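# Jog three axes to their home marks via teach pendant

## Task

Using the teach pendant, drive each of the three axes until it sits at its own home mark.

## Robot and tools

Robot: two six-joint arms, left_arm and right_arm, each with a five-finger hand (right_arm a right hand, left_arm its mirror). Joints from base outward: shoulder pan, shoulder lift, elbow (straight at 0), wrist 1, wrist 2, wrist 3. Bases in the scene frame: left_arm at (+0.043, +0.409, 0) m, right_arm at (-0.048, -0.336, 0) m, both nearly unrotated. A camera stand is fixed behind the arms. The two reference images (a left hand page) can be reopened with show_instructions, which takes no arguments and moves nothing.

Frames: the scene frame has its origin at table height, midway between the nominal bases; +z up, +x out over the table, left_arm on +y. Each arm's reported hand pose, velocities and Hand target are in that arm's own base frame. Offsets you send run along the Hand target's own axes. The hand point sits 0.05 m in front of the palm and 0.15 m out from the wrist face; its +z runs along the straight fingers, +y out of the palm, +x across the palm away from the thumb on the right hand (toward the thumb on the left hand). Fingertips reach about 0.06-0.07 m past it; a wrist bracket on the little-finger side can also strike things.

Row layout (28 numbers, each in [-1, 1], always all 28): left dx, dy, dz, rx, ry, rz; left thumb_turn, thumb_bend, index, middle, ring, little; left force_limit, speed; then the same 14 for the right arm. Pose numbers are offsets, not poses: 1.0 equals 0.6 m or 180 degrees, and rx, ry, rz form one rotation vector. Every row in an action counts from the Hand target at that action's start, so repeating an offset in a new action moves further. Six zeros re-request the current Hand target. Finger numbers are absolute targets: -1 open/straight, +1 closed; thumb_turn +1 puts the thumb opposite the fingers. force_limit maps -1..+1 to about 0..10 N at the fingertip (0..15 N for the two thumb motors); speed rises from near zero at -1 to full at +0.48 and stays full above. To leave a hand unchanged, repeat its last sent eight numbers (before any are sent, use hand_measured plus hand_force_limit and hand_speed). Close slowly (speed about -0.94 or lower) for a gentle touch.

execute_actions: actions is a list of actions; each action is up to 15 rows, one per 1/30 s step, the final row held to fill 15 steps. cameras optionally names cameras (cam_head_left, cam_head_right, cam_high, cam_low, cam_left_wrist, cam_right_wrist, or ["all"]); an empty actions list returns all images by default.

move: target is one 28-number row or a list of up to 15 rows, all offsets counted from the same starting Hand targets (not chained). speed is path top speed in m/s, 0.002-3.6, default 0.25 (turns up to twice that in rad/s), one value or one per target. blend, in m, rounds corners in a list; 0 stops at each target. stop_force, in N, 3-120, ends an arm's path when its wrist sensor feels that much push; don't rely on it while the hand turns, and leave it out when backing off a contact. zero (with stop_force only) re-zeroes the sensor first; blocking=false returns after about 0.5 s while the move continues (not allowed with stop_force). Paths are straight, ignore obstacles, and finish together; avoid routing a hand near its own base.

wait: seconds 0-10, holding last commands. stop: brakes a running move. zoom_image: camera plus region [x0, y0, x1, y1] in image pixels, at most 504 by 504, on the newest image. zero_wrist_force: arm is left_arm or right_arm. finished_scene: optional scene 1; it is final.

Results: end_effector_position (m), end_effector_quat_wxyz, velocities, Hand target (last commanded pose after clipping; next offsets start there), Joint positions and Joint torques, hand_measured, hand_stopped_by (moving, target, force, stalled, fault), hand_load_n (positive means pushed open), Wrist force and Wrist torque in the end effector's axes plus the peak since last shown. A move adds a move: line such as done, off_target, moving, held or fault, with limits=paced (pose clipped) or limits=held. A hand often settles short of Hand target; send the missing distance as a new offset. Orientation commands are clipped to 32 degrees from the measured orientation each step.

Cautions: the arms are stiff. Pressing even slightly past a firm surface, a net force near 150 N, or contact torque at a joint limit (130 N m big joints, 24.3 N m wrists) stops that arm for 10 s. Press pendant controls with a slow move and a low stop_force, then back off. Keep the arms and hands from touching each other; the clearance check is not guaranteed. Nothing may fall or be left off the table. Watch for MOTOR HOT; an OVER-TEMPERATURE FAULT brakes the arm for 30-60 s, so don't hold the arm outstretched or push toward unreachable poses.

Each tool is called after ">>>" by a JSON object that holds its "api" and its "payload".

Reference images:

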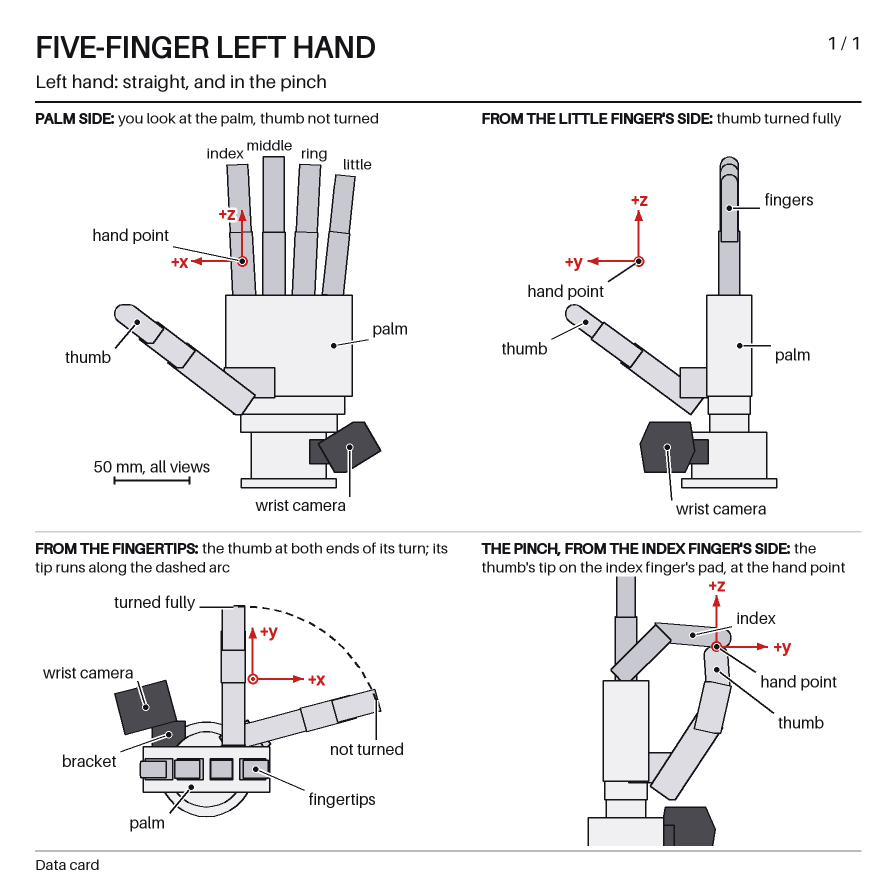

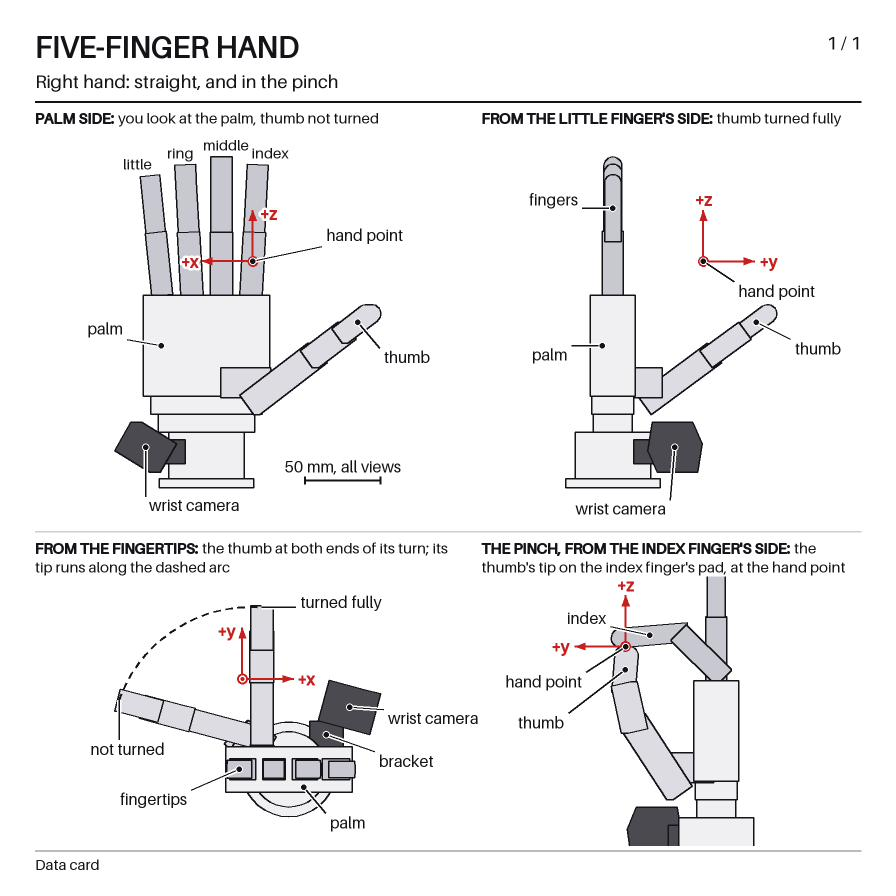

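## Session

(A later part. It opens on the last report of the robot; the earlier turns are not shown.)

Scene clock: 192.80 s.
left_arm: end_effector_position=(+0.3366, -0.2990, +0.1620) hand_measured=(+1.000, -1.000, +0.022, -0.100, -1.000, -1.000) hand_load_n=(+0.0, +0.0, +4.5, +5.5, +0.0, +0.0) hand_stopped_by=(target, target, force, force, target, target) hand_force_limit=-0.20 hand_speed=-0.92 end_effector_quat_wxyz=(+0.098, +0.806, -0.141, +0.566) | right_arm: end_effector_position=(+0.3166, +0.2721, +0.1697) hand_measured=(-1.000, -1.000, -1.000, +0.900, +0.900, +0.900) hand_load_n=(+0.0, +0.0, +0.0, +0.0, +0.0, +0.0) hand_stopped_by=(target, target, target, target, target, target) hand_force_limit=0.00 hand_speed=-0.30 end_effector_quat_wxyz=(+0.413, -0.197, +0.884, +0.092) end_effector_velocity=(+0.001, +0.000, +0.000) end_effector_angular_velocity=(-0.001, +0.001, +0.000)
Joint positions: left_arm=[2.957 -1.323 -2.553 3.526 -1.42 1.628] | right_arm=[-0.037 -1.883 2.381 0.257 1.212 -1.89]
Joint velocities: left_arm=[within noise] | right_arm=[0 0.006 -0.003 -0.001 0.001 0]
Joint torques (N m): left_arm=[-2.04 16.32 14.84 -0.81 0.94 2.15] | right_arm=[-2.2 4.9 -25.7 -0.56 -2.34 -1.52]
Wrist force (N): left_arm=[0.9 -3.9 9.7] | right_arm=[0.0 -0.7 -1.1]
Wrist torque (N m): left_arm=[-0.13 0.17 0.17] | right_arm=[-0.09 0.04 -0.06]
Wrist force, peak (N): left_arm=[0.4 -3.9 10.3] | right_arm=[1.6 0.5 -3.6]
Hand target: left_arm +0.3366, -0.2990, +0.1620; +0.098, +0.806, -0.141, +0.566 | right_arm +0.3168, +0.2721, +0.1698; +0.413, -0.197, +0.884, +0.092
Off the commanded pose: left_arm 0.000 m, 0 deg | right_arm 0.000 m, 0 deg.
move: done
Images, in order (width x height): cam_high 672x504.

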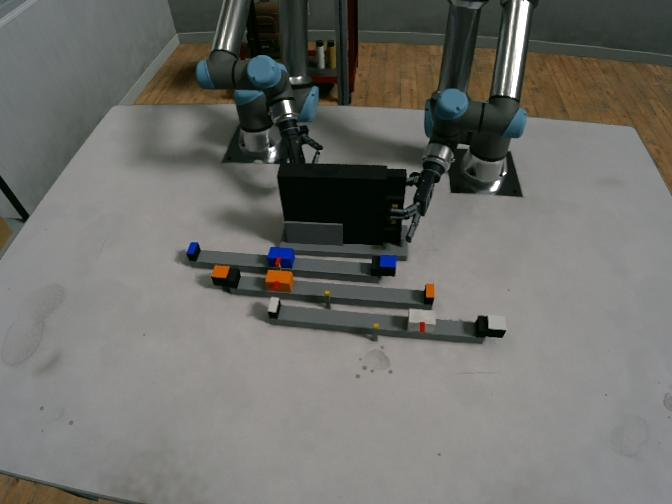

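>>> {"api": "move", "payload": {"target": [0,0,0,0,0,0,1,-1,0.06,-0.07,-1,-1,-0.2,-0.92,-0.0181,0.0604,0.0216,0,0,0,-1,-1,-1,0.9,0.9,0.9,0,-0.3], "speed": 0.1, "cameras": ["cam_left_wrist"]}}

>>> {"api": "zoom_image", "payload": {"camera": "cam_left_wrist", "region": [20, 220, 110, 310]}}

Scene clock: 194.27 s.
left_arm: end_effector_position=(+0.3366, -0.2990, +0.1620) hand_measured=(+1.000, -1.000, +0.022, -0.100, -1.000, -1.000) hand_load_n=(-0.5, +0.0, +4.0, +5.5, +0.0, +0.0) hand_stopped_by=(target, target, force, force, target, target) hand_force_limit=-0.20 hand_speed=-0.92 end_effector_quat_wxyz=(+0.098, +0.806, -0.141, +0.566) | right_arm: end_effector_position=(+0.3167, +0.3120, +0.1698) hand_measured=(-1.000, -1.000, -1.000, +0.900, +0.900, +0.900) hand_load_n=(+0.0, +0.0, +0.0, +0.0, +0.0, +0.0) hand_stopped_by=(target, target, target, target, target, target) hand_force_limit=0.00 hand_speed=-0.30 end_effector_quat_wxyz=(+0.413, -0.197, +0.884, +0.092)
Joint positions: left_arm=[2.957 -1.323 -2.553 3.526 -1.42 1.628] | right_arm=[0.207 -1.793 2.312 0.191 1.394 -1.721]
Joint torques (N m): left_arm=[-2.1 15.77 15.83 -0.98 0.95 2.18] | right_arm=[5.67 -13.13 -10.58 1.02 -0.29 0.67]
Wrist force (N): left_arm=[1.1 -3.9 9.6] | right_arm=[-0.3 -0.3 -1.0]
Wrist torque (N m): left_arm=[-0.14 0.15 0.18] | right_arm=[0.00 0.09 -0.08]
Wrist force, peak (N): left_arm=[0.7 -4.1 10.0] | right_arm=[-0.4 -1.4 -1.5]
Hand target: left_arm +0.3366, -0.2990, +0.1620; +0.098, +0.806, -0.141, +0.566 | right_arm +0.3167, +0.3120, +0.1698; +0.413, -0.197, +0.884, +0.092
Off the commanded pose: left_arm 0.000 m, 0 deg | right_arm 0.000 m, 0 deg.
move: done
Images, in order (width x height): cam_left_wrist 672x504.

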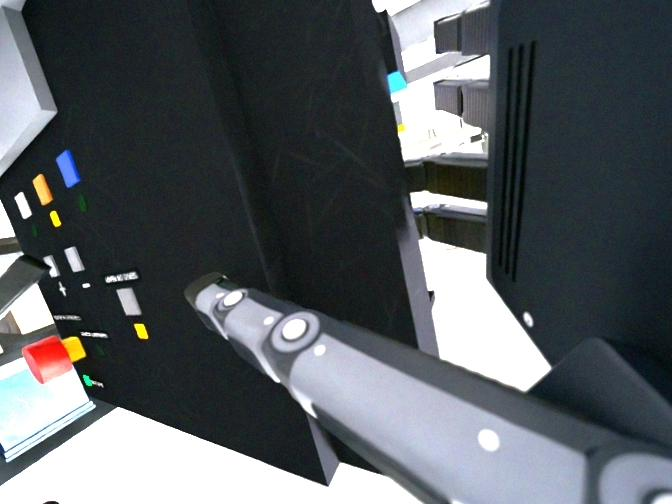

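Scaled by 5.600.

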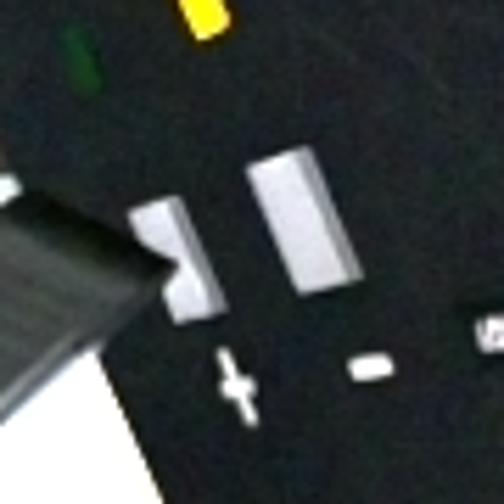

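>>> {"api": "move", "payload": {"target": [0,0,0,0,0,0,1,-1,0.06,-0.07,-1,-1,-0.2,-0.92,-0.0175,-0.0127,0.0208,0,0,0,-1,-1,-1,0.9,0.9,0.9,0,-0.3], "speed": 0.012, "stop_force": 3, "cameras": ["cam_high","cam_left_wrist"]}}

>>> {"api": "zoom_image", "payload": {"camera": "cam_high", "region": [250, 250, 350, 320]}}

>>> {"api": "zoom_image", "payload": {"camera": "cam_left_wrist", "region": [20, 220, 110, 310]}}

Scene clock: 197.10 s.
left_arm: end_effector_position=(+0.3366, -0.2990, +0.1620) hand_measured=(+1.000, -1.000, +0.022, -0.100, -1.000, -1.000) hand_load_n=(+0.0, +0.0, +4.5, +6.0, +0.0, +0.0) hand_stopped_by=(target, target, force, force, target, target) hand_force_limit=-0.20 hand_speed=-0.92 end_effector_quat_wxyz=(+0.098, +0.806, -0.141, +0.566) | right_arm: end_effector_position=(+0.3278, +0.3121, +0.1698) hand_measured=(-1.000, -1.000, -1.000, +0.900, +0.900, +0.900) hand_load_n=(+0.0, +0.0, -1.0, +0.0, +0.0, +0.0) hand_stopped_by=(target, target, target, target, target, target) hand_force_limit=0.00 hand_speed=-0.30 end_effector_quat_wxyz=(+0.413, -0.197, +0.884, +0.092)
Joint positions: left_arm=[2.957 -1.323 -2.553 3.526 -1.42 1.628] | right_arm=[0.195 -1.767 2.293 0.186 1.385 -1.729]
Joint torques (N m): left_arm=[-1.91 15.57 16.17 -1.21 1.03 2.17] | right_arm=[5.52 -19.76 -9.15 1.31 1.62 1.88]
Wrist force (N): left_arm=[0.3 -4.2 9.9] | right_arm=[1.8 0.0 -3.9]
Wrist torque (N m): left_arm=[-0.15 0.18 0.16] | right_arm=[0.08 0.16 0.00]
Wrist force, peak (N): left_arm=[0.3 -4.2 10.4] | right_arm=[3.4 1.3 -7.9]
Hand target: left_arm +0.3366, -0.2990, +0.1620; +0.098, +0.806, -0.141, +0.566 | right_arm +0.3278, +0.3121, +0.1698; +0.413, -0.197, +0.884, +0.092 (not the last commanded pose)
Off the commanded pose: left_arm 0.000 m, 0 deg | right_arm 0.007 m, 0 deg.
move: contact (right_arm)
Images, in order (width x height): cam_high 672x504, cam_left_wrist 672x504.

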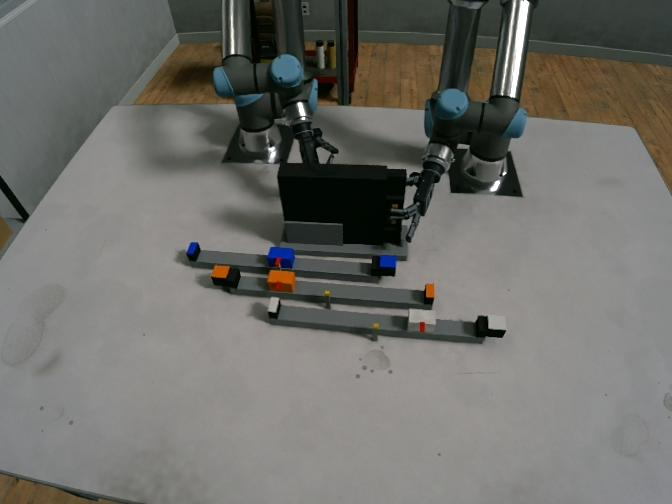

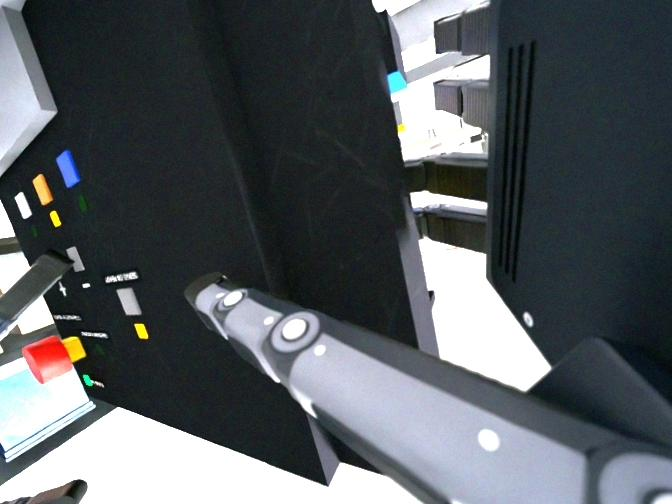

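Scaled by 5.040.

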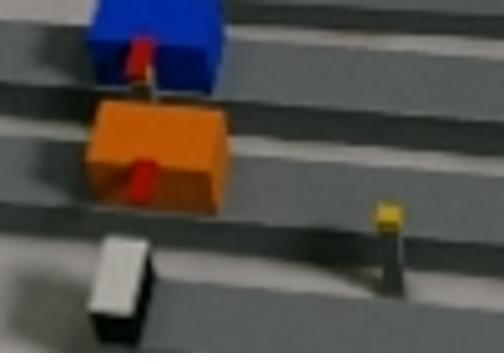

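Scaled by 5.600.

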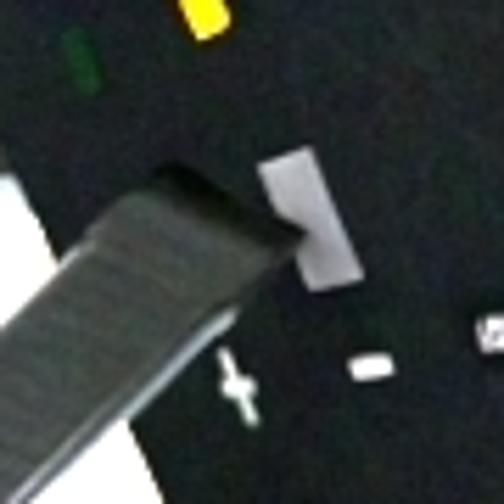

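>>> {"api": "wait", "payload": {"seconds": 8, "cameras": ["cam_high"]}}

>>> {"api": "zoom_image", "payload": {"camera": "cam_high", "region": [250, 250, 350, 320]}}

Scene clock: 205.70 s.
left_arm: end_effector_position=(+0.3366, -0.2990, +0.1620) hand_measured=(+1.000, -1.000, +0.022, -0.100, -1.000, -1.000) hand_load_n=(+0.0, -0.5, +4.0, +5.5, +0.0, +0.0) hand_stopped_by=(target, target, force, force, target, target) hand_force_limit=-0.20 hand_speed=-0.92 end_effector_quat_wxyz=(+0.098, +0.806, -0.141, +0.566) | right_arm: end_effector_position=(+0.3278, +0.3121, +0.1698) hand_measured=(-1.000, -1.000, -1.000, +0.900, +0.900, +0.900) hand_load_n=(+0.0, -0.5, -1.0, +0.0, +0.0, +0.0) hand_stopped_by=(target, target, target, target, target, target) hand_force_limit=0.00 hand_speed=-0.30 end_effector_quat_wxyz=(+0.413, -0.197, +0.884, +0.092)
Joint positions: left_arm=[2.957 -1.323 -2.553 3.526 -1.42 1.628] | right_arm=[0.195 -1.767 2.293 0.186 1.385 -1.729]
Joint torques (N m): left_arm=[-2.03 15.94 17.87 -1.41 0.6 1.94] | right_arm=[6.34 -18.84 -10.49 1.02 1 1.79]
Wrist force (N): left_arm=[0.4 -4.0 9.9] | right_arm=[1.4 0.5 -3.6]
Wrist torque (N m): left_arm=[-0.13 0.17 0.16] | right_arm=[0.13 0.20 -0.01]
Wrist force, peak (N): left_arm=[-0.1 -4.2 10.4] | right_arm=[1.9 0.4 -4.0]
Hand target: left_arm +0.3366, -0.2990, +0.1620; +0.098, +0.806, -0.141, +0.566 | right_arm +0.3278, +0.3121, +0.1698; +0.413, -0.197, +0.884, +0.092 (not the last commanded pose)
Off the commanded pose: left_arm 0.000 m, 0 deg | right_arm 0.007 m, 0 deg.
wait: 8.00 s; at rest from the start
Images, in order (width x height): cam_high 672x504.

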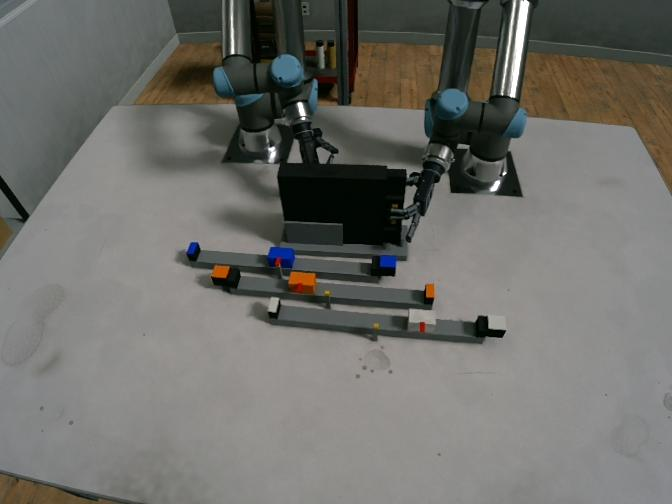

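Scaled by 5.040.

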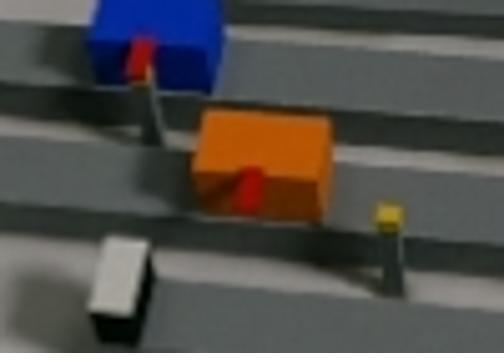

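>>> {"api": "wait", "payload": {"seconds": 8, "cameras": ["cam_high"]}}

>>> {"api": "zoom_image", "payload": {"camera": "cam_high", "region": [300, 270, 360, 315]}}

Scene clock: 214.20 s.
left_arm: end_effector_position=(+0.3366, -0.2990, +0.1620) hand_measured=(+1.000, -1.000, +0.022, -0.100, -1.000, -1.000) hand_load_n=(-0.5, +0.0, +4.5, +5.5, +0.0, +0.0) hand_stopped_by=(target, target, force, force, target, target) hand_force_limit=-0.20 hand_speed=-0.92 end_effector_quat_wxyz=(+0.098, +0.806, -0.141, +0.566) | right_arm: end_effector_position=(+0.3278, +0.3121, +0.1698) hand_measured=(-1.000, -1.000, -1.000, +0.900, +0.900, +0.900) hand_load_n=(-0.5, +0.0, -1.0, +0.0, +0.0, +0.0) hand_stopped_by=(target, target, target, target, target, target) hand_force_limit=0.00 hand_speed=-0.30 end_effector_quat_wxyz=(+0.413, -0.197, +0.884, +0.092)
Joint positions: left_arm=[2.957 -1.323 -2.553 3.526 -1.42 1.628] | right_arm=[0.195 -1.767 2.293 0.186 1.385 -1.729]
Joint torques (N m): left_arm=[-2.59 16.32 19.66 -1.44 0.35 1.99] | right_arm=[4.82 -18.47 -11.14 0.97 0.31 1.98]
Wrist force (N): left_arm=[0.6 -4.1 10.0] | right_arm=[1.4 0.4 -4.0]
Wrist torque (N m): left_arm=[-0.15 0.15 0.18] | right_arm=[0.13 0.21 -0.01]
Wrist force, peak (N): left_arm=[0.4 -4.4 10.3] | right_arm=[1.6 0.5 -4.2]
Hand target: left_arm +0.3366, -0.2990, +0.1620; +0.098, +0.806, -0.141, +0.566 | right_arm +0.3278, +0.3121, +0.1698; +0.413, -0.197, +0.884, +0.092 (not the last commanded pose)
Off the commanded pose: left_arm 0.000 m, 0 deg | right_arm 0.007 m, 0 deg.
wait: 8.00 s; at rest from the start
Images, in order (width x height): cam_high 672x504.

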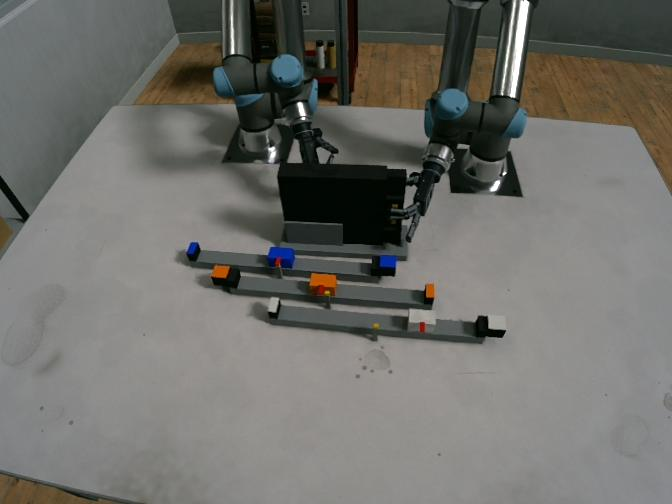

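Scaled by 8.400.

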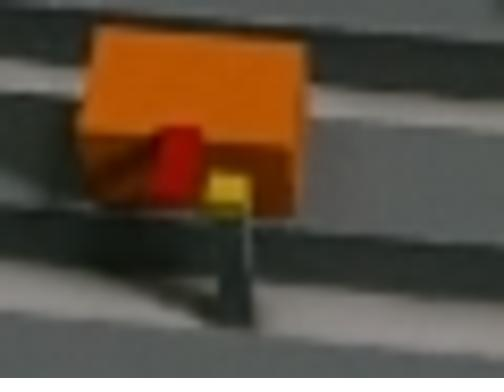

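>>> {"api": "wait", "payload": {"seconds": 1.1, "cameras": []}}

>>> {"api": "move", "payload": {"target": [0,0,0,0,0,0,1,-1,0.06,-0.07,-1,-1,-0.2,-0.92,0.0117,0.0085,-0.0139,0,0,0,-1,-1,-1,0.9,0.9,0.9,0,-0.3], "speed": 0.1, "cameras": ["cam_high","cam_low"]}}

>>> {"api": "zoom_image", "payload": {"camera": "cam_high", "region": [300, 270, 360, 315]}}

>>> {"api": "zoom_image", "payload": {"camera": "cam_low", "region": [180, 220, 260, 300]}}

Scene clock: 216.07 s.
left_arm: end_effector_position=(+0.3366, -0.2990, +0.1620) hand_measured=(+1.000, -1.000, +0.022, -0.100, -1.000, -1.000) hand_load_n=(+0.0, +0.0, +4.5, +5.5, +0.0, +0.0) hand_stopped_by=(target, target, force, force, target, target) hand_force_limit=-0.20 hand_speed=-0.92 end_effector_quat_wxyz=(+0.098, +0.806, -0.141, +0.566) | right_arm: end_effector_position=(+0.3278, +0.3121, +0.1698) hand_measured=(-1.000, -1.000, -1.000, +0.900, +0.900, +0.900) hand_load_n=(-0.5, +0.0, -1.0, +0.0, +0.0, +0.0) hand_stopped_by=(target, target, target, target, target, target) hand_force_limit=0.00 hand_speed=-0.30 end_effector_quat_wxyz=(+0.413, -0.197, +0.884, +0.092)
Joint positions: left_arm=[2.957 -1.323 -2.553 3.526 -1.42 1.628] | right_arm=[0.195 -1.767 2.293 0.186 1.385 -1.729]
Joint torques (N m): left_arm=[-2.61 16.09 20.21 -1.53 0.09 1.76] | right_arm=[5.8 -19 -9.81 1.04 0.42 2.02]
Wrist force (N): left_arm=[0.2 -3.9 10.1] | right_arm=[1.7 0.2 -3.6]
Wrist torque (N m): left_arm=[-0.13 0.20 0.15] | right_arm=[0.09 0.17 -0.01]
Wrist force, peak (N): left_arm=[0.2 -4.2 10.4] | right_arm=[1.8 0.3 -4.2]
Hand target: left_arm +0.3366, -0.2990, +0.1620; +0.098, +0.806, -0.141, +0.566 | right_arm +0.3278, +0.3121, +0.1698; +0.413, -0.197, +0.884, +0.092 (not the last commanded pose)
Off the commanded pose: left_arm 0.000 m, 0 deg | right_arm 0.007 m, 0 deg.
wait: 1.10 s; at rest from the start
No camera images: "cameras" was empty.

Scene clock: 216.77 s.
left_arm: end_effector_position=(+0.3366, -0.2990, +0.1620) hand_measured=(+1.000, -1.000, +0.022, -0.100, -1.000, -1.000) hand_load_n=(+0.0, +0.0, +4.5, +5.5, +0.0, +0.0) hand_stopped_by=(target, target, force, force, target, target) hand_force_limit=-0.20 hand_speed=-0.92 end_effector_quat_wxyz=(+0.098, +0.806, -0.141, +0.566) | right_arm: end_effector_position=(+0.3156, +0.3120, +0.1697) hand_measured=(-1.000, -1.000, -1.000, +0.900, +0.900, +0.900) hand_load_n=(+0.0, +0.0, +0.0, +0.0, +0.0, +0.0) hand_stopped_by=(target, target, target, target, target, target) hand_force_limit=0.00 hand_speed=-0.30 end_effector_quat_wxyz=(+0.413, -0.197, +0.885, +0.092)
Joint positions: left_arm=[2.957 -1.323 -2.553 3.526 -1.42 1.628] | right_arm=[0.208 -1.795 2.314 0.192 1.395 -1.72]
Joint torques (N m): left_arm=[-2.23 15.71 20.26 -1.56 0.35 1.99] | right_arm=[-4.99 2.74 -25.41 0.47 -0.67 0.1]
Wrist force (N): left_arm=[1.0 -3.7 9.7] | right_arm=[-0.5 -0.5 -0.9]
Wrist torque (N m): left_arm=[-0.12 0.18 0.16] | right_arm=[-0.03 0.11 -0.23]
Wrist force, peak (N): left_arm=[0.2 -4.1 10.2] | right_arm=[1.4 0.4 -3.5]
Hand target: left_arm +0.3366, -0.2990, +0.1620; +0.098, +0.806, -0.141, +0.566 | right_arm +0.3158, +0.3120, +0.1698; +0.413, -0.197, +0.884, +0.092
Off the commanded pose: left_arm 0.000 m, 0 deg | right_arm 0.000 m, 0 deg.
move: done
Images, in order (width x height): cam_high 672x504, cam_low 672x504.

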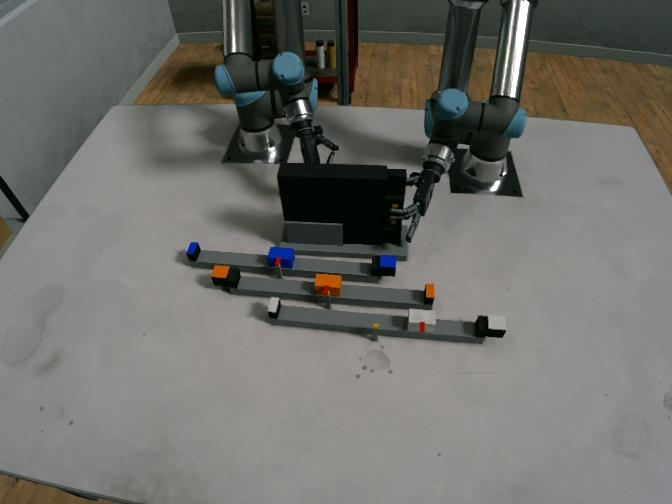

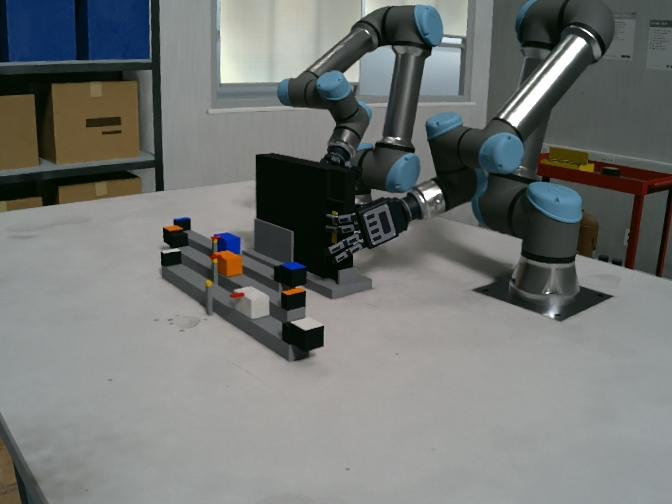

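Scaled by 8.400.

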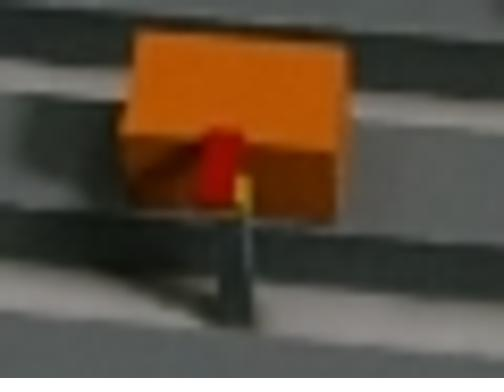

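Scaled by 6.300.

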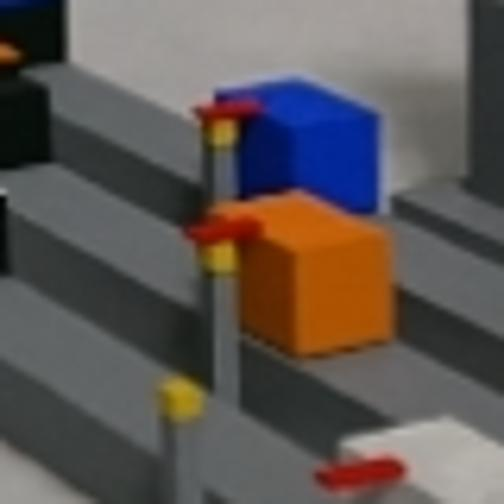

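>>> {"api": "move", "payload": {"target": [0,0,0,0,0,0,1,-1,0.06,-0.07,-1,-1,-0.2,-0.92,0.0778,-0.0553,0.022,0,0,0,-1,-1,-1,0.9,0.9,0.9,0,-0.3], "speed": 0.12, "cameras": ["cam_left_wrist","cam_head_left"]}}

>>> {"api": "zoom_image", "payload": {"camera": "cam_left_wrist", "region": [0, 150, 100, 250]}}

Scene clock: 218.97 s.
left_arm: end_effector_position=(+0.3366, -0.2990, +0.1620) hand_measured=(+1.000, -1.000, +0.022, -0.100, -1.000, -1.000) hand_load_n=(+0.0, +0.0, +4.0, +5.5, +0.0, +0.0) hand_stopped_by=(target, target, force, force, target, target) hand_force_limit=-0.20 hand_speed=-0.92 end_effector_quat_wxyz=(+0.098, +0.806, -0.141, +0.566) | right_arm: end_effector_position=(+0.3119, +0.2736, +0.1256) hand_measured=(-1.000, -1.000, -1.000, +0.900, +0.900, +0.900) hand_load_n=(+0.0, +0.0, +0.0, +0.5, +0.5, +0.0) hand_stopped_by=(target, target, target, target, target, target) hand_force_limit=0.00 hand_speed=-0.30 end_effector_quat_wxyz=(+0.413, -0.197, +0.884, +0.092)
Joint positions: left_arm=[2.957 -1.323 -2.553 3.526 -1.42 1.628] | right_arm=[-0.028 -1.807 2.467 0.094 1.219 -1.883]
Joint torques (N m): left_arm=[-2.02 15.72 20.08 -1.45 0.17 1.77] | right_arm=[-5.48 4.65 -12.56 -0.14 0.12 0.39]
Wrist force (N): left_arm=[1.1 -4.0 9.3] | right_arm=[-0.1 -0.5 -1.0]
Wrist torque (N m): left_arm=[-0.14 0.17 0.17] | right_arm=[-0.03 0.06 -0.21]
Wrist force, peak (N): left_arm=[1.0 -4.2 9.8] | right_arm=[0.7 -1.2 -1.1]
Hand target: left_arm +0.3366, -0.2990, +0.1620; +0.098, +0.806, -0.141, +0.566 | right_arm +0.3119, +0.2736, +0.1255; +0.413, -0.197, +0.884, +0.092
Off the commanded pose: left_arm 0.000 m, 0 deg | right_arm 0.000 m, 0 deg.
move: done
Images, in order (width x height): cam_head_left 672x504, cam_left_wrist 672x504.

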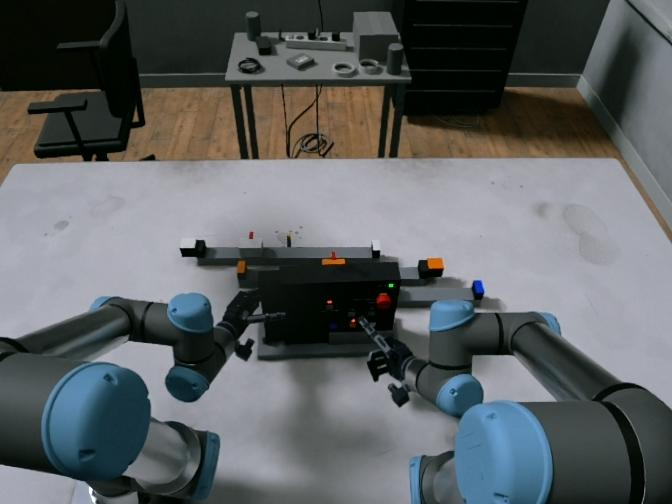

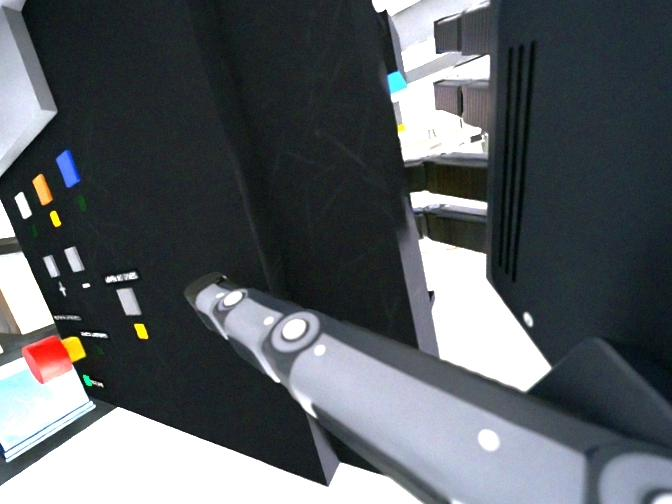

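Scaled by 5.040.

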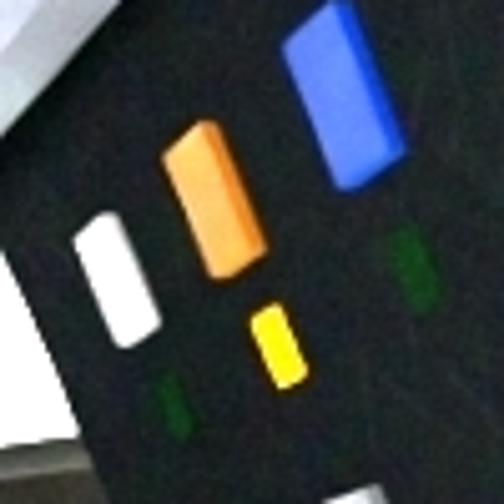

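>>> {"api": "move", "payload": {"target": [0,0,0,0,0,0,1,-1,0.06,-0.07,-1,-1,-0.2,-0.92,-0.0223,-0.0162,0.0266,0,0,0,-1,-1,-1,0.9,0.9,0.9,0,-0.3], "speed": 0.018, "stop_force": 3, "cameras": ["cam_left_wrist","cam_high"]}}

>>> {"api": "zoom_image", "payload": {"camera": "cam_left_wrist", "region": [0, 150, 100, 250]}}

Scene clock: 221.23 s.
left_arm: end_effector_position=(+0.3366, -0.2990, +0.1620) hand_measured=(+1.000, -1.000, +0.022, -0.100, -1.000, -1.000) hand_load_n=(-0.5, +0.0, +4.5, +5.5, +0.0, +0.0) hand_stopped_by=(target, target, force, force, target, target) hand_force_limit=-0.20 hand_speed=-0.92 end_effector_quat_wxyz=(+0.098, +0.806, -0.141, +0.566) | right_arm: end_effector_position=(+0.3287, +0.2736, +0.1255) hand_measured=(-1.000, -1.000, -1.000, +0.900, +0.900, +0.900) hand_load_n=(+0.0, +0.0, -1.5, +0.0, +0.0, +0.0) hand_stopped_by=(target, target, target, target, target, target) hand_force_limit=0.00 hand_speed=-0.30 end_effector_quat_wxyz=(+0.413, -0.197, +0.884, +0.092)
Joint positions: left_arm=[2.957 -1.323 -2.553 3.526 -1.42 1.628] | right_arm=[-0.025 -1.758 2.431 0.079 1.222 -1.881]
Joint torques (N m): left_arm=[-2.04 16.44 20.95 -1.5 0.29 1.74] | right_arm=[-6 -11.23 -11.7 1.2 -2.43 -1.49]
Wrist force (N): left_arm=[1.2 -3.8 9.5] | right_arm=[1.3 0.6 -2.8]
Wrist torque (N m): left_arm=[-0.13 0.14 0.18] | right_arm=[-0.02 0.19 -0.12]
Wrist force, peak (N): left_arm=[0.9 -4.0 10.0] | right_arm=[3.7 1.3 -7.1]
Hand target: left_arm +0.3366, -0.2990, +0.1620; +0.098, +0.806, -0.141, +0.566 | right_arm +0.3287, +0.2736, +0.1255; +0.413, -0.197, +0.884, +0.092 (not the last commanded pose)
Off the commanded pose: left_arm 0.000 m, 0 deg | right_arm 0.006 m, 0 deg.
move: contact (right_arm)
Images, in order (width x height): cam_high 672x504, cam_left_wrist 672x504.

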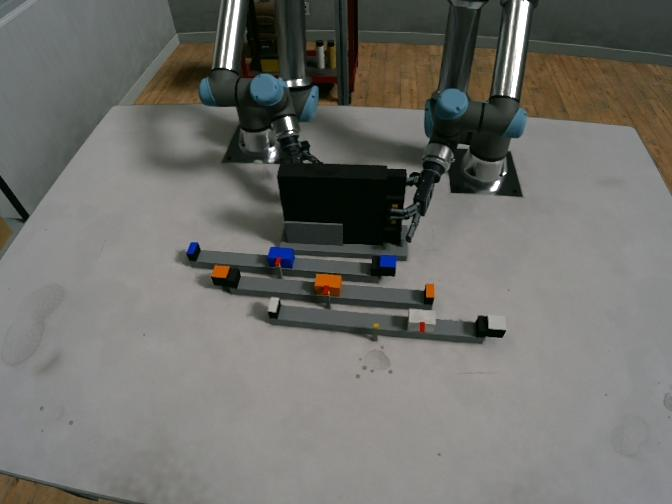

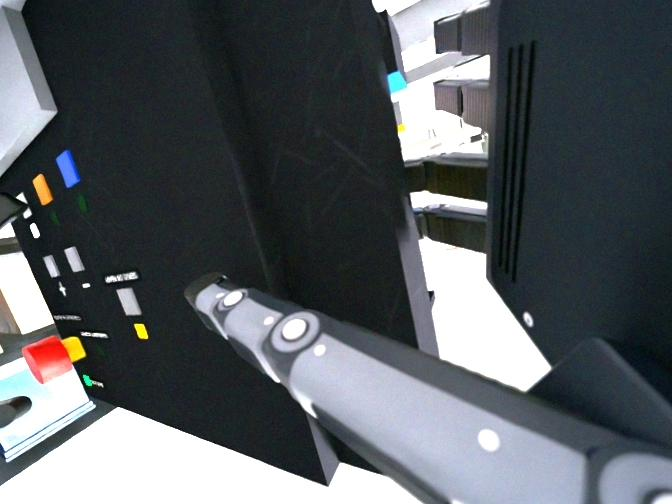

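Scaled by 5.040.

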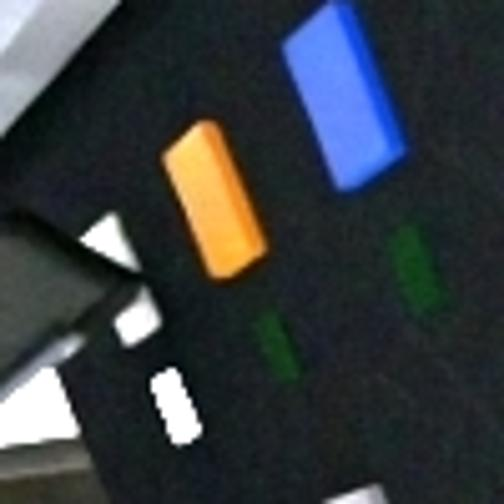

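>>> {"api": "move", "payload": {"target": [[0,0,0,0,0,0,1,-1,0.06,-0.07,-1,-1,-0.2,-0.92,0.0117,0.0085,-0.0139,0,0,0,-1,-1,-1,0.9,0.9,0.9,0,-0.3],[0,0,0,0,0,0,1,-1,0.06,-0.07,-1,-1,-0.2,-0.92,-0.0442,0.0062,-0.0622,0,0,0,-1,-1,-1,0.9,0.9,0.9,0,-0.3]], "speed": 0.12, "blend": [0.005, 0]}}

>>> {"api": "move", "payload": {"target": [0,0,0,0,0,0,1,-1,0.06,-0.07,-1,-1,-0.2,-0.92,-0.0175,-0.0127,0.0208,0,0,0,-1,-1,-1,0.9,0.9,0.9,0,-0.3], "speed": 0.015, "stop_force": 3, "cameras": ["cam_high"]}}

>>> {"api": "zoom_image", "payload": {"camera": "cam_high", "region": [360, 290, 460, 350]}}

Scene clock: 222.83 s.
left_arm: end_effector_position=(+0.3366, -0.2990, +0.1620) hand_measured=(+1.000, -1.000, +0.022, -0.100, -1.000, -1.000) hand_load_n=(+0.0, +0.0, +4.5, +5.5, +0.0, +0.0) hand_stopped_by=(target, target, force, force, target, target) hand_force_limit=-0.20 hand_speed=-0.92 end_effector_quat_wxyz=(+0.098, +0.806, -0.141, +0.566) | right_arm: end_effector_position=(+0.3167, +0.2721, +0.1698) hand_measured=(-1.000, -1.000, -1.000, +0.900, +0.900, +0.900) hand_load_n=(+0.0, +0.0, +0.0, +0.5, +0.0, +0.0) hand_stopped_by=(target, target, target, target, target, target) hand_force_limit=0.00 hand_speed=-0.30 end_effector_quat_wxyz=(+0.413, -0.197, +0.884, +0.092)
Joint positions: left_arm=[2.957 -1.323 -2.553 3.526 -1.42 1.628] | right_arm=[-0.037 -1.883 2.381 0.257 1.212 -1.89]
Joint torques (N m): left_arm=[-1.73 15.95 21.31 -1.39 0.33 1.77] | right_arm=[5.96 -1.85 -16.91 1.71 0.72 1.7]
Wrist force (N): left_arm=[0.9 -3.7 9.6] | right_arm=[-0.4 -0.5 -0.8]
Wrist torque (N m): left_arm=[-0.11 0.18 0.16] | right_arm=[-0.06 0.08 -0.08]
Wrist force, peak (N): left_arm=[0.7 -4.1 9.9] | right_arm=[1.5 1.0 -2.9]
Hand target: left_arm +0.3366, -0.2990, +0.1620; +0.098, +0.806, -0.141, +0.566 | right_arm +0.3166, +0.2721, +0.1698; +0.413, -0.197, +0.884, +0.092
Off the commanded pose: left_arm 0.000 m, 0 deg | right_arm 0.000 m, 0 deg.
move: done

Scene clock: 224.47 s.
left_arm: end_effector_position=(+0.3366, -0.2990, +0.1620) hand_measured=(+1.000, -1.000, +0.022, -0.100, -1.000, -1.000) hand_load_n=(+0.0, +0.0, +4.0, +5.5, +0.0, +0.0) hand_stopped_by=(target, target, force, force, target, target) hand_force_limit=-0.20 hand_speed=-0.92 end_effector_quat_wxyz=(+0.098, +0.806, -0.141, +0.566) | right_arm: end_effector_position=(+0.3287, +0.2721, +0.1698) hand_measured=(-1.000, -1.000, -1.000, +0.900, +0.900, +0.900) hand_load_n=(+0.0, +0.0, -1.5, +0.0, +0.0, +0.0) hand_stopped_by=(target, target, target, target, target, target) hand_force_limit=0.00 hand_speed=-0.30 end_effector_quat_wxyz=(+0.413, -0.197, +0.884, +0.092)
Joint positions: left_arm=[2.957 -1.323 -2.553 3.526 -1.42 1.628] | right_arm=[-0.034 -1.846 2.358 0.243 1.214 -1.888]
Joint torques (N m): left_arm=[-2.05 15.6 21.08 -1.44 0.16 1.78] | right_arm=[-5.15 -15.92 -10.27 1.32 -2.6 -1.89]
Wrist force (N): left_arm=[0.5 -4.1 10.0] | right_arm=[1.1 0.2 -3.1]
Wrist torque (N m): left_arm=[-0.15 0.17 0.17] | right_arm=[0.03 0.15 -0.13]
Wrist force, peak (N): left_arm=[0.3 -4.2 10.3] | right_arm=[3.7 1.0 -7.7]
Hand target: left_arm +0.3366, -0.2990, +0.1620; +0.098, +0.806, -0.141, +0.566 | right_arm +0.3287, +0.2721, +0.1698; +0.413, -0.197, +0.884, +0.092 (not the last commanded pose)
Off the commanded pose: left_arm 0.000 m, 0 deg | right_arm 0.006 m, 0 deg.
move: contact (right_arm)
Images, in order (width x height): cam_high 672x504.

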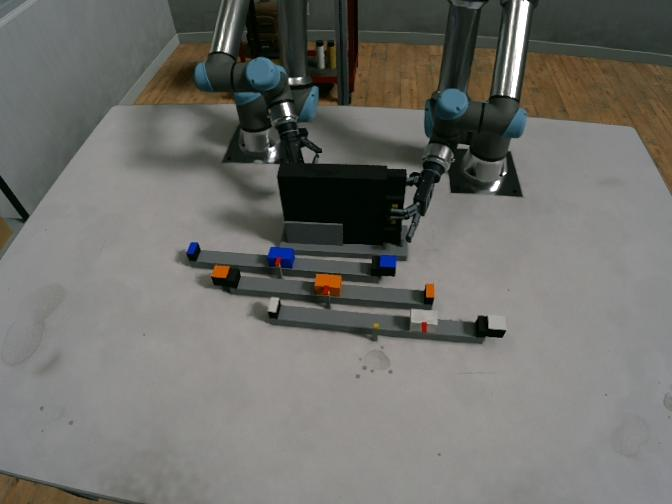

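Scaled by 5.040.

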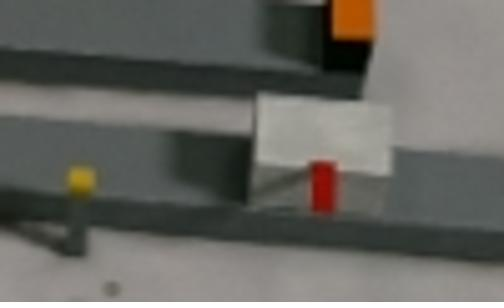

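>>> {"api": "move", "payload": {"target": [[0,0,0,0,0,0,1,-1,0.06,-0.07,-1,-1,-0.2,-0.92,0.0117,0.0085,-0.0139,0,0,0,-1,-1,-1,0.9,0.9,0.9,0,-0.3],[0,0,0,0,0,0,1,-1,0.06,-0.07,-1,-1,-0.2,-0.92,-0.0064,0.0689,0.0077,0,0,0,-1,-1,-1,0.9,0.9,0.9,0,-0.3]], "speed": 0.1, "blend": [0.005, 0]}}

>>> {"api": "move", "payload": {"target": [0,0,0,0,0,0,1,-1,0.06,-0.07,-1,-1,-0.2,-0.92,-0.0175,-0.0127,0.0208,0,0,0,-1,-1,-1,0.9,0.9,0.9,0,-0.3], "speed": 0.015, "stop_force": 3, "cameras": ["cam_high","cam_left_wrist"]}}

>>> {"api": "zoom_image", "payload": {"camera": "cam_high", "region": [360, 290, 460, 350]}}

Scene clock: 226.07 s.
left_arm: end_effector_position=(+0.3366, -0.2990, +0.1620) hand_measured=(+1.000, -1.000, +0.022, -0.100, -1.000, -1.000) hand_load_n=(+0.0, +0.0, +4.0, +5.5, +0.0, +0.0) hand_stopped_by=(target, target, force, force, target, target) hand_force_limit=-0.20 hand_speed=-0.92 end_effector_quat_wxyz=(+0.098, +0.806, -0.141, +0.566) | right_arm: end_effector_position=(+0.3166, +0.3120, +0.1698) hand_measured=(-1.000, -1.000, -1.000, +0.900, +0.900, +0.900) hand_load_n=(+0.0, -0.5, +0.0, +0.0, +0.0, +0.0) hand_stopped_by=(target, target, target, target, target, target) hand_force_limit=0.00 hand_speed=-0.30 end_effector_quat_wxyz=(+0.413, -0.197, +0.884, +0.092)
Joint positions: left_arm=[2.957 -1.323 -2.553 3.526 -1.42 1.628] | right_arm=[0.207 -1.793 2.312 0.192 1.394 -1.721]
Joint torques (N m): left_arm=[-2.5 15.65 21.72 -1.34 0.18 1.7] | right_arm=[7.11 -10.27 -11.74 0.84 0.25 1.11]
Wrist force (N): left_arm=[0.9 -3.8 9.4] | right_arm=[-0.5 -0.5 -1.1]
Wrist torque (N m): left_arm=[-0.12 0.19 0.16] | right_arm=[-0.03 0.12 -0.10]
Wrist force, peak (N): left_arm=[0.3 -4.2 10.3] | right_arm=[1.3 0.1 -3.4]
Hand target: left_arm +0.3366, -0.2990, +0.1620; +0.098, +0.806, -0.141, +0.566 | right_arm +0.3166, +0.3120, +0.1698; +0.413, -0.197, +0.884, +0.092
Off the commanded pose: left_arm 0.000 m, 0 deg | right_arm 0.000 m, 0 deg.
move: done

Scene clock: 227.67 s.
left_arm: end_effector_position=(+0.3366, -0.2990, +0.1620) hand_measured=(+1.000, -1.000, +0.022, -0.100, -1.000, -1.000) hand_load_n=(+0.0, +0.0, +4.5, +5.5, +0.0, +0.0) hand_stopped_by=(target, target, force, force, target, target) hand_force_limit=-0.20 hand_speed=-0.92 end_effector_quat_wxyz=(+0.098, +0.806, -0.141, +0.566) | right_arm: end_effector_position=(+0.3276, +0.3121, +0.1698) hand_measured=(-1.000, -1.000, -1.000, +0.900, +0.900, +0.900) hand_load_n=(+0.0, -0.5, -0.5, +0.0, +0.0, -0.5) hand_stopped_by=(target, target, target, target, target, target) hand_force_limit=0.00 hand_speed=-0.30 end_effector_quat_wxyz=(+0.413, -0.197, +0.884, +0.092)
Joint positions: left_arm=[2.957 -1.323 -2.553 3.526 -1.42 1.628] | right_arm=[0.195 -1.767 2.293 0.186 1.385 -1.729]
Joint torques (N m): left_arm=[-2.81 16.1 21.89 -1.29 0.13 1.66] | right_arm=[6.14 -20.13 -10.59 1.32 2.03 2.04]
Wrist force (N): left_arm=[0.1 -4.4 10.0] | right_arm=[1.1 0.2 -2.9]
Wrist torque (N m): left_arm=[-0.16 0.19 0.17] | right_arm=[0.08 0.18 -0.06]
Wrist force, peak (N): left_arm=[0.2 -4.1 10.3] | right_arm=[3.2 0.9 -7.4]
Hand target: left_arm +0.3366, -0.2990, +0.1620; +0.098, +0.806, -0.141, +0.566 | right_arm +0.3276, +0.3121, +0.1698; +0.413, -0.197, +0.884, +0.092 (not the last commanded pose)
Off the commanded pose: left_arm 0.000 m, 0 deg | right_arm 0.007 m, 0 deg.
move: contact (right_arm)
Images, in order (width x height): cam_high 672x504, cam_left_wrist 672x504.

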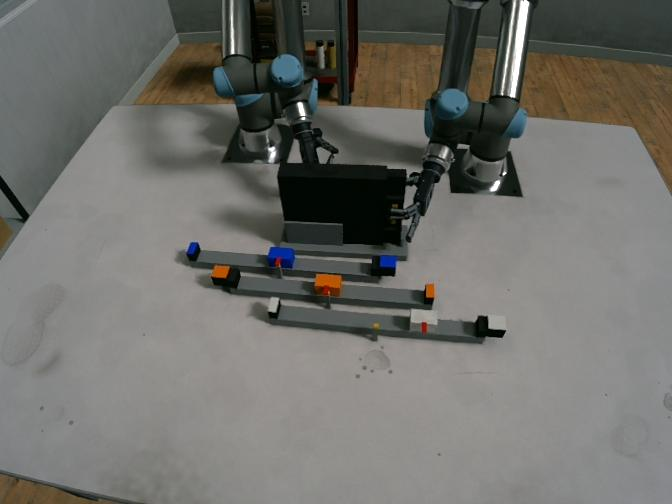

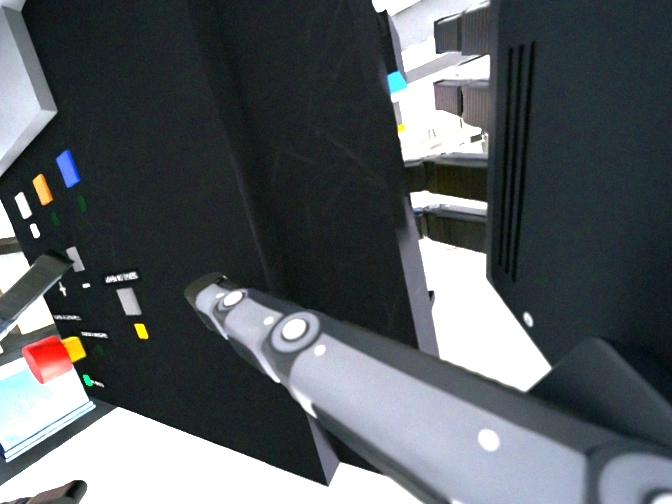

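Scaled by 5.040.

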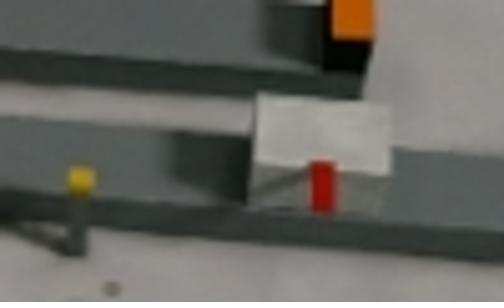

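>>> {"api": "wait", "payload": {"seconds": 10, "cameras": ["cam_high"]}}

>>> {"api": "zoom_image", "payload": {"camera": "cam_high", "region": [360, 290, 460, 350]}}

Scene clock: 238.23 s.
left_arm: end_effector_position=(+0.3366, -0.2990, +0.1620) hand_measured=(+1.000, -1.000, +0.022, -0.100, -1.000, -1.000) hand_load_n=(+0.0, -0.5, +4.5, +6.0, +0.0, +0.0) hand_stopped_by=(target, target, force, force, target, target) hand_force_limit=-0.20 hand_speed=-0.92 end_effector_quat_wxyz=(+0.098, +0.806, -0.141, +0.566) | right_arm: end_effector_position=(+0.3276, +0.3121, +0.1698) hand_measured=(-1.000, -1.000, -1.000, +0.900, +0.900, +0.900) hand_load_n=(+0.0, -0.5, -1.0, +0.0, +0.0, +0.0) hand_stopped_by=(target, target, target, target, target, target) hand_force_limit=0.00 hand_speed=-0.30 end_effector_quat_wxyz=(+0.413, -0.197, +0.884, +0.092)
Joint positions: left_arm=[2.957 -1.323 -2.553 3.526 -1.42 1.628] | right_arm=[0.195 -1.767 2.293 0.186 1.385 -1.729]
Joint torques (N m): left_arm=[-2.06 16.6 23.7 -1.4 -0.08 1.47] | right_arm=[6.34 -19.91 -10.72 1.17 1.04 2.04]
Wrist force (N): left_arm=[0.4 -4.1 9.9] | right_arm=[1.2 -0.1 -3.0]
Wrist torque (N m): left_arm=[-0.14 0.17 0.17] | right_arm=[0.02 0.16 -0.05]
Wrist force, peak (N): left_arm=[0.2 -4.2 10.3] | right_arm=[1.3 0.0 -3.6]
Hand target: left_arm +0.3366, -0.2990, +0.1620; +0.098, +0.806, -0.141, +0.566 | right_arm +0.3276, +0.3121, +0.1698; +0.413, -0.197, +0.884, +0.092 (not the last commanded pose)
Off the commanded pose: left_arm 0.000 m, 0 deg | right_arm 0.007 m, 0 deg.
wait: 10.00 s; at rest from the start
Images, in order (width x height): cam_high 672x504.

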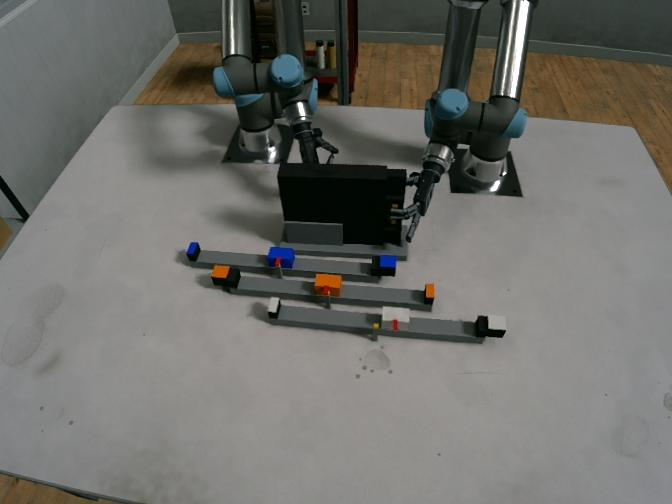

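Scaled by 5.040.

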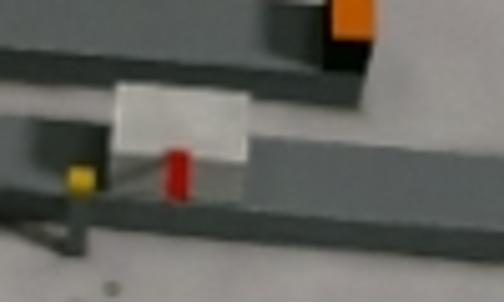

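>>> {"api": "wait", "payload": {"seconds": 4.5, "cameras": ["cam_high"]}}

>>> {"api": "zoom_image", "payload": {"camera": "cam_high", "region": [360, 300, 410, 340]}}

Scene clock: 243.10 s.
left_arm: end_effector_position=(+0.3366, -0.2990, +0.1620) hand_measured=(+1.000, -1.000, +0.022, -0.100, -1.000, -1.000) hand_load_n=(+0.0, +0.0, +4.5, +5.5, +0.0, +0.5) hand_stopped_by=(target, target, force, force, target, target) hand_force_limit=-0.20 hand_speed=-0.92 end_effector_quat_wxyz=(+0.098, +0.806, -0.141, +0.566) | right_arm: end_effector_position=(+0.3276, +0.3121, +0.1698) hand_measured=(-1.000, -1.000, -1.000, +0.900, +0.900, +0.900) hand_load_n=(+0.0, +0.0, -1.0, +0.0, +0.0, +0.0) hand_stopped_by=(target, target, target, target, target, target) hand_force_limit=0.00 hand_speed=-0.30 end_effector_quat_wxyz=(+0.413, -0.197, +0.884, +0.092)
Joint positions: left_arm=[2.957 -1.323 -2.553 3.526 -1.42 1.628] | right_arm=[0.195 -1.767 2.293 0.186 1.385 -1.729]
Joint torques (N m): left_arm=[-2.19 15.82 22.96 -1.47 -0.21 1.31] | right_arm=[6.99 -18.8 -9.5 1.1 0.77 1.69]
Wrist force (N): left_arm=[0.4 -4.3 10.1] | right_arm=[1.4 0.2 -3.1]
Wrist torque (N m): left_arm=[-0.17 0.16 0.18] | right_arm=[0.09 0.14 -0.04]
Wrist force, peak (N): left_arm=[0.2 -4.2 10.3] | right_arm=[1.2 0.0 -3.5]
Hand target: left_arm +0.3366, -0.2990, +0.1620; +0.098, +0.806, -0.141, +0.566 | right_arm +0.3276, +0.3121, +0.1698; +0.413, -0.197, +0.884, +0.092 (not the last commanded pose)
Off the commanded pose: left_arm 0.000 m, 0 deg | right_arm 0.007 m, 0 deg.
wait: 4.50 s; at rest from the start
Images, in order (width x height): cam_high 672x504.

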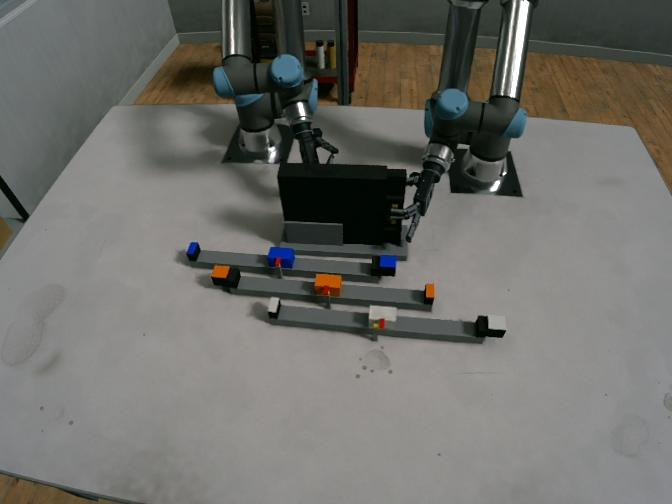

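Scaled by 10.080.

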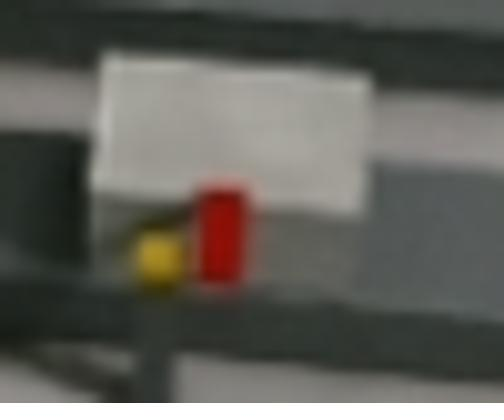

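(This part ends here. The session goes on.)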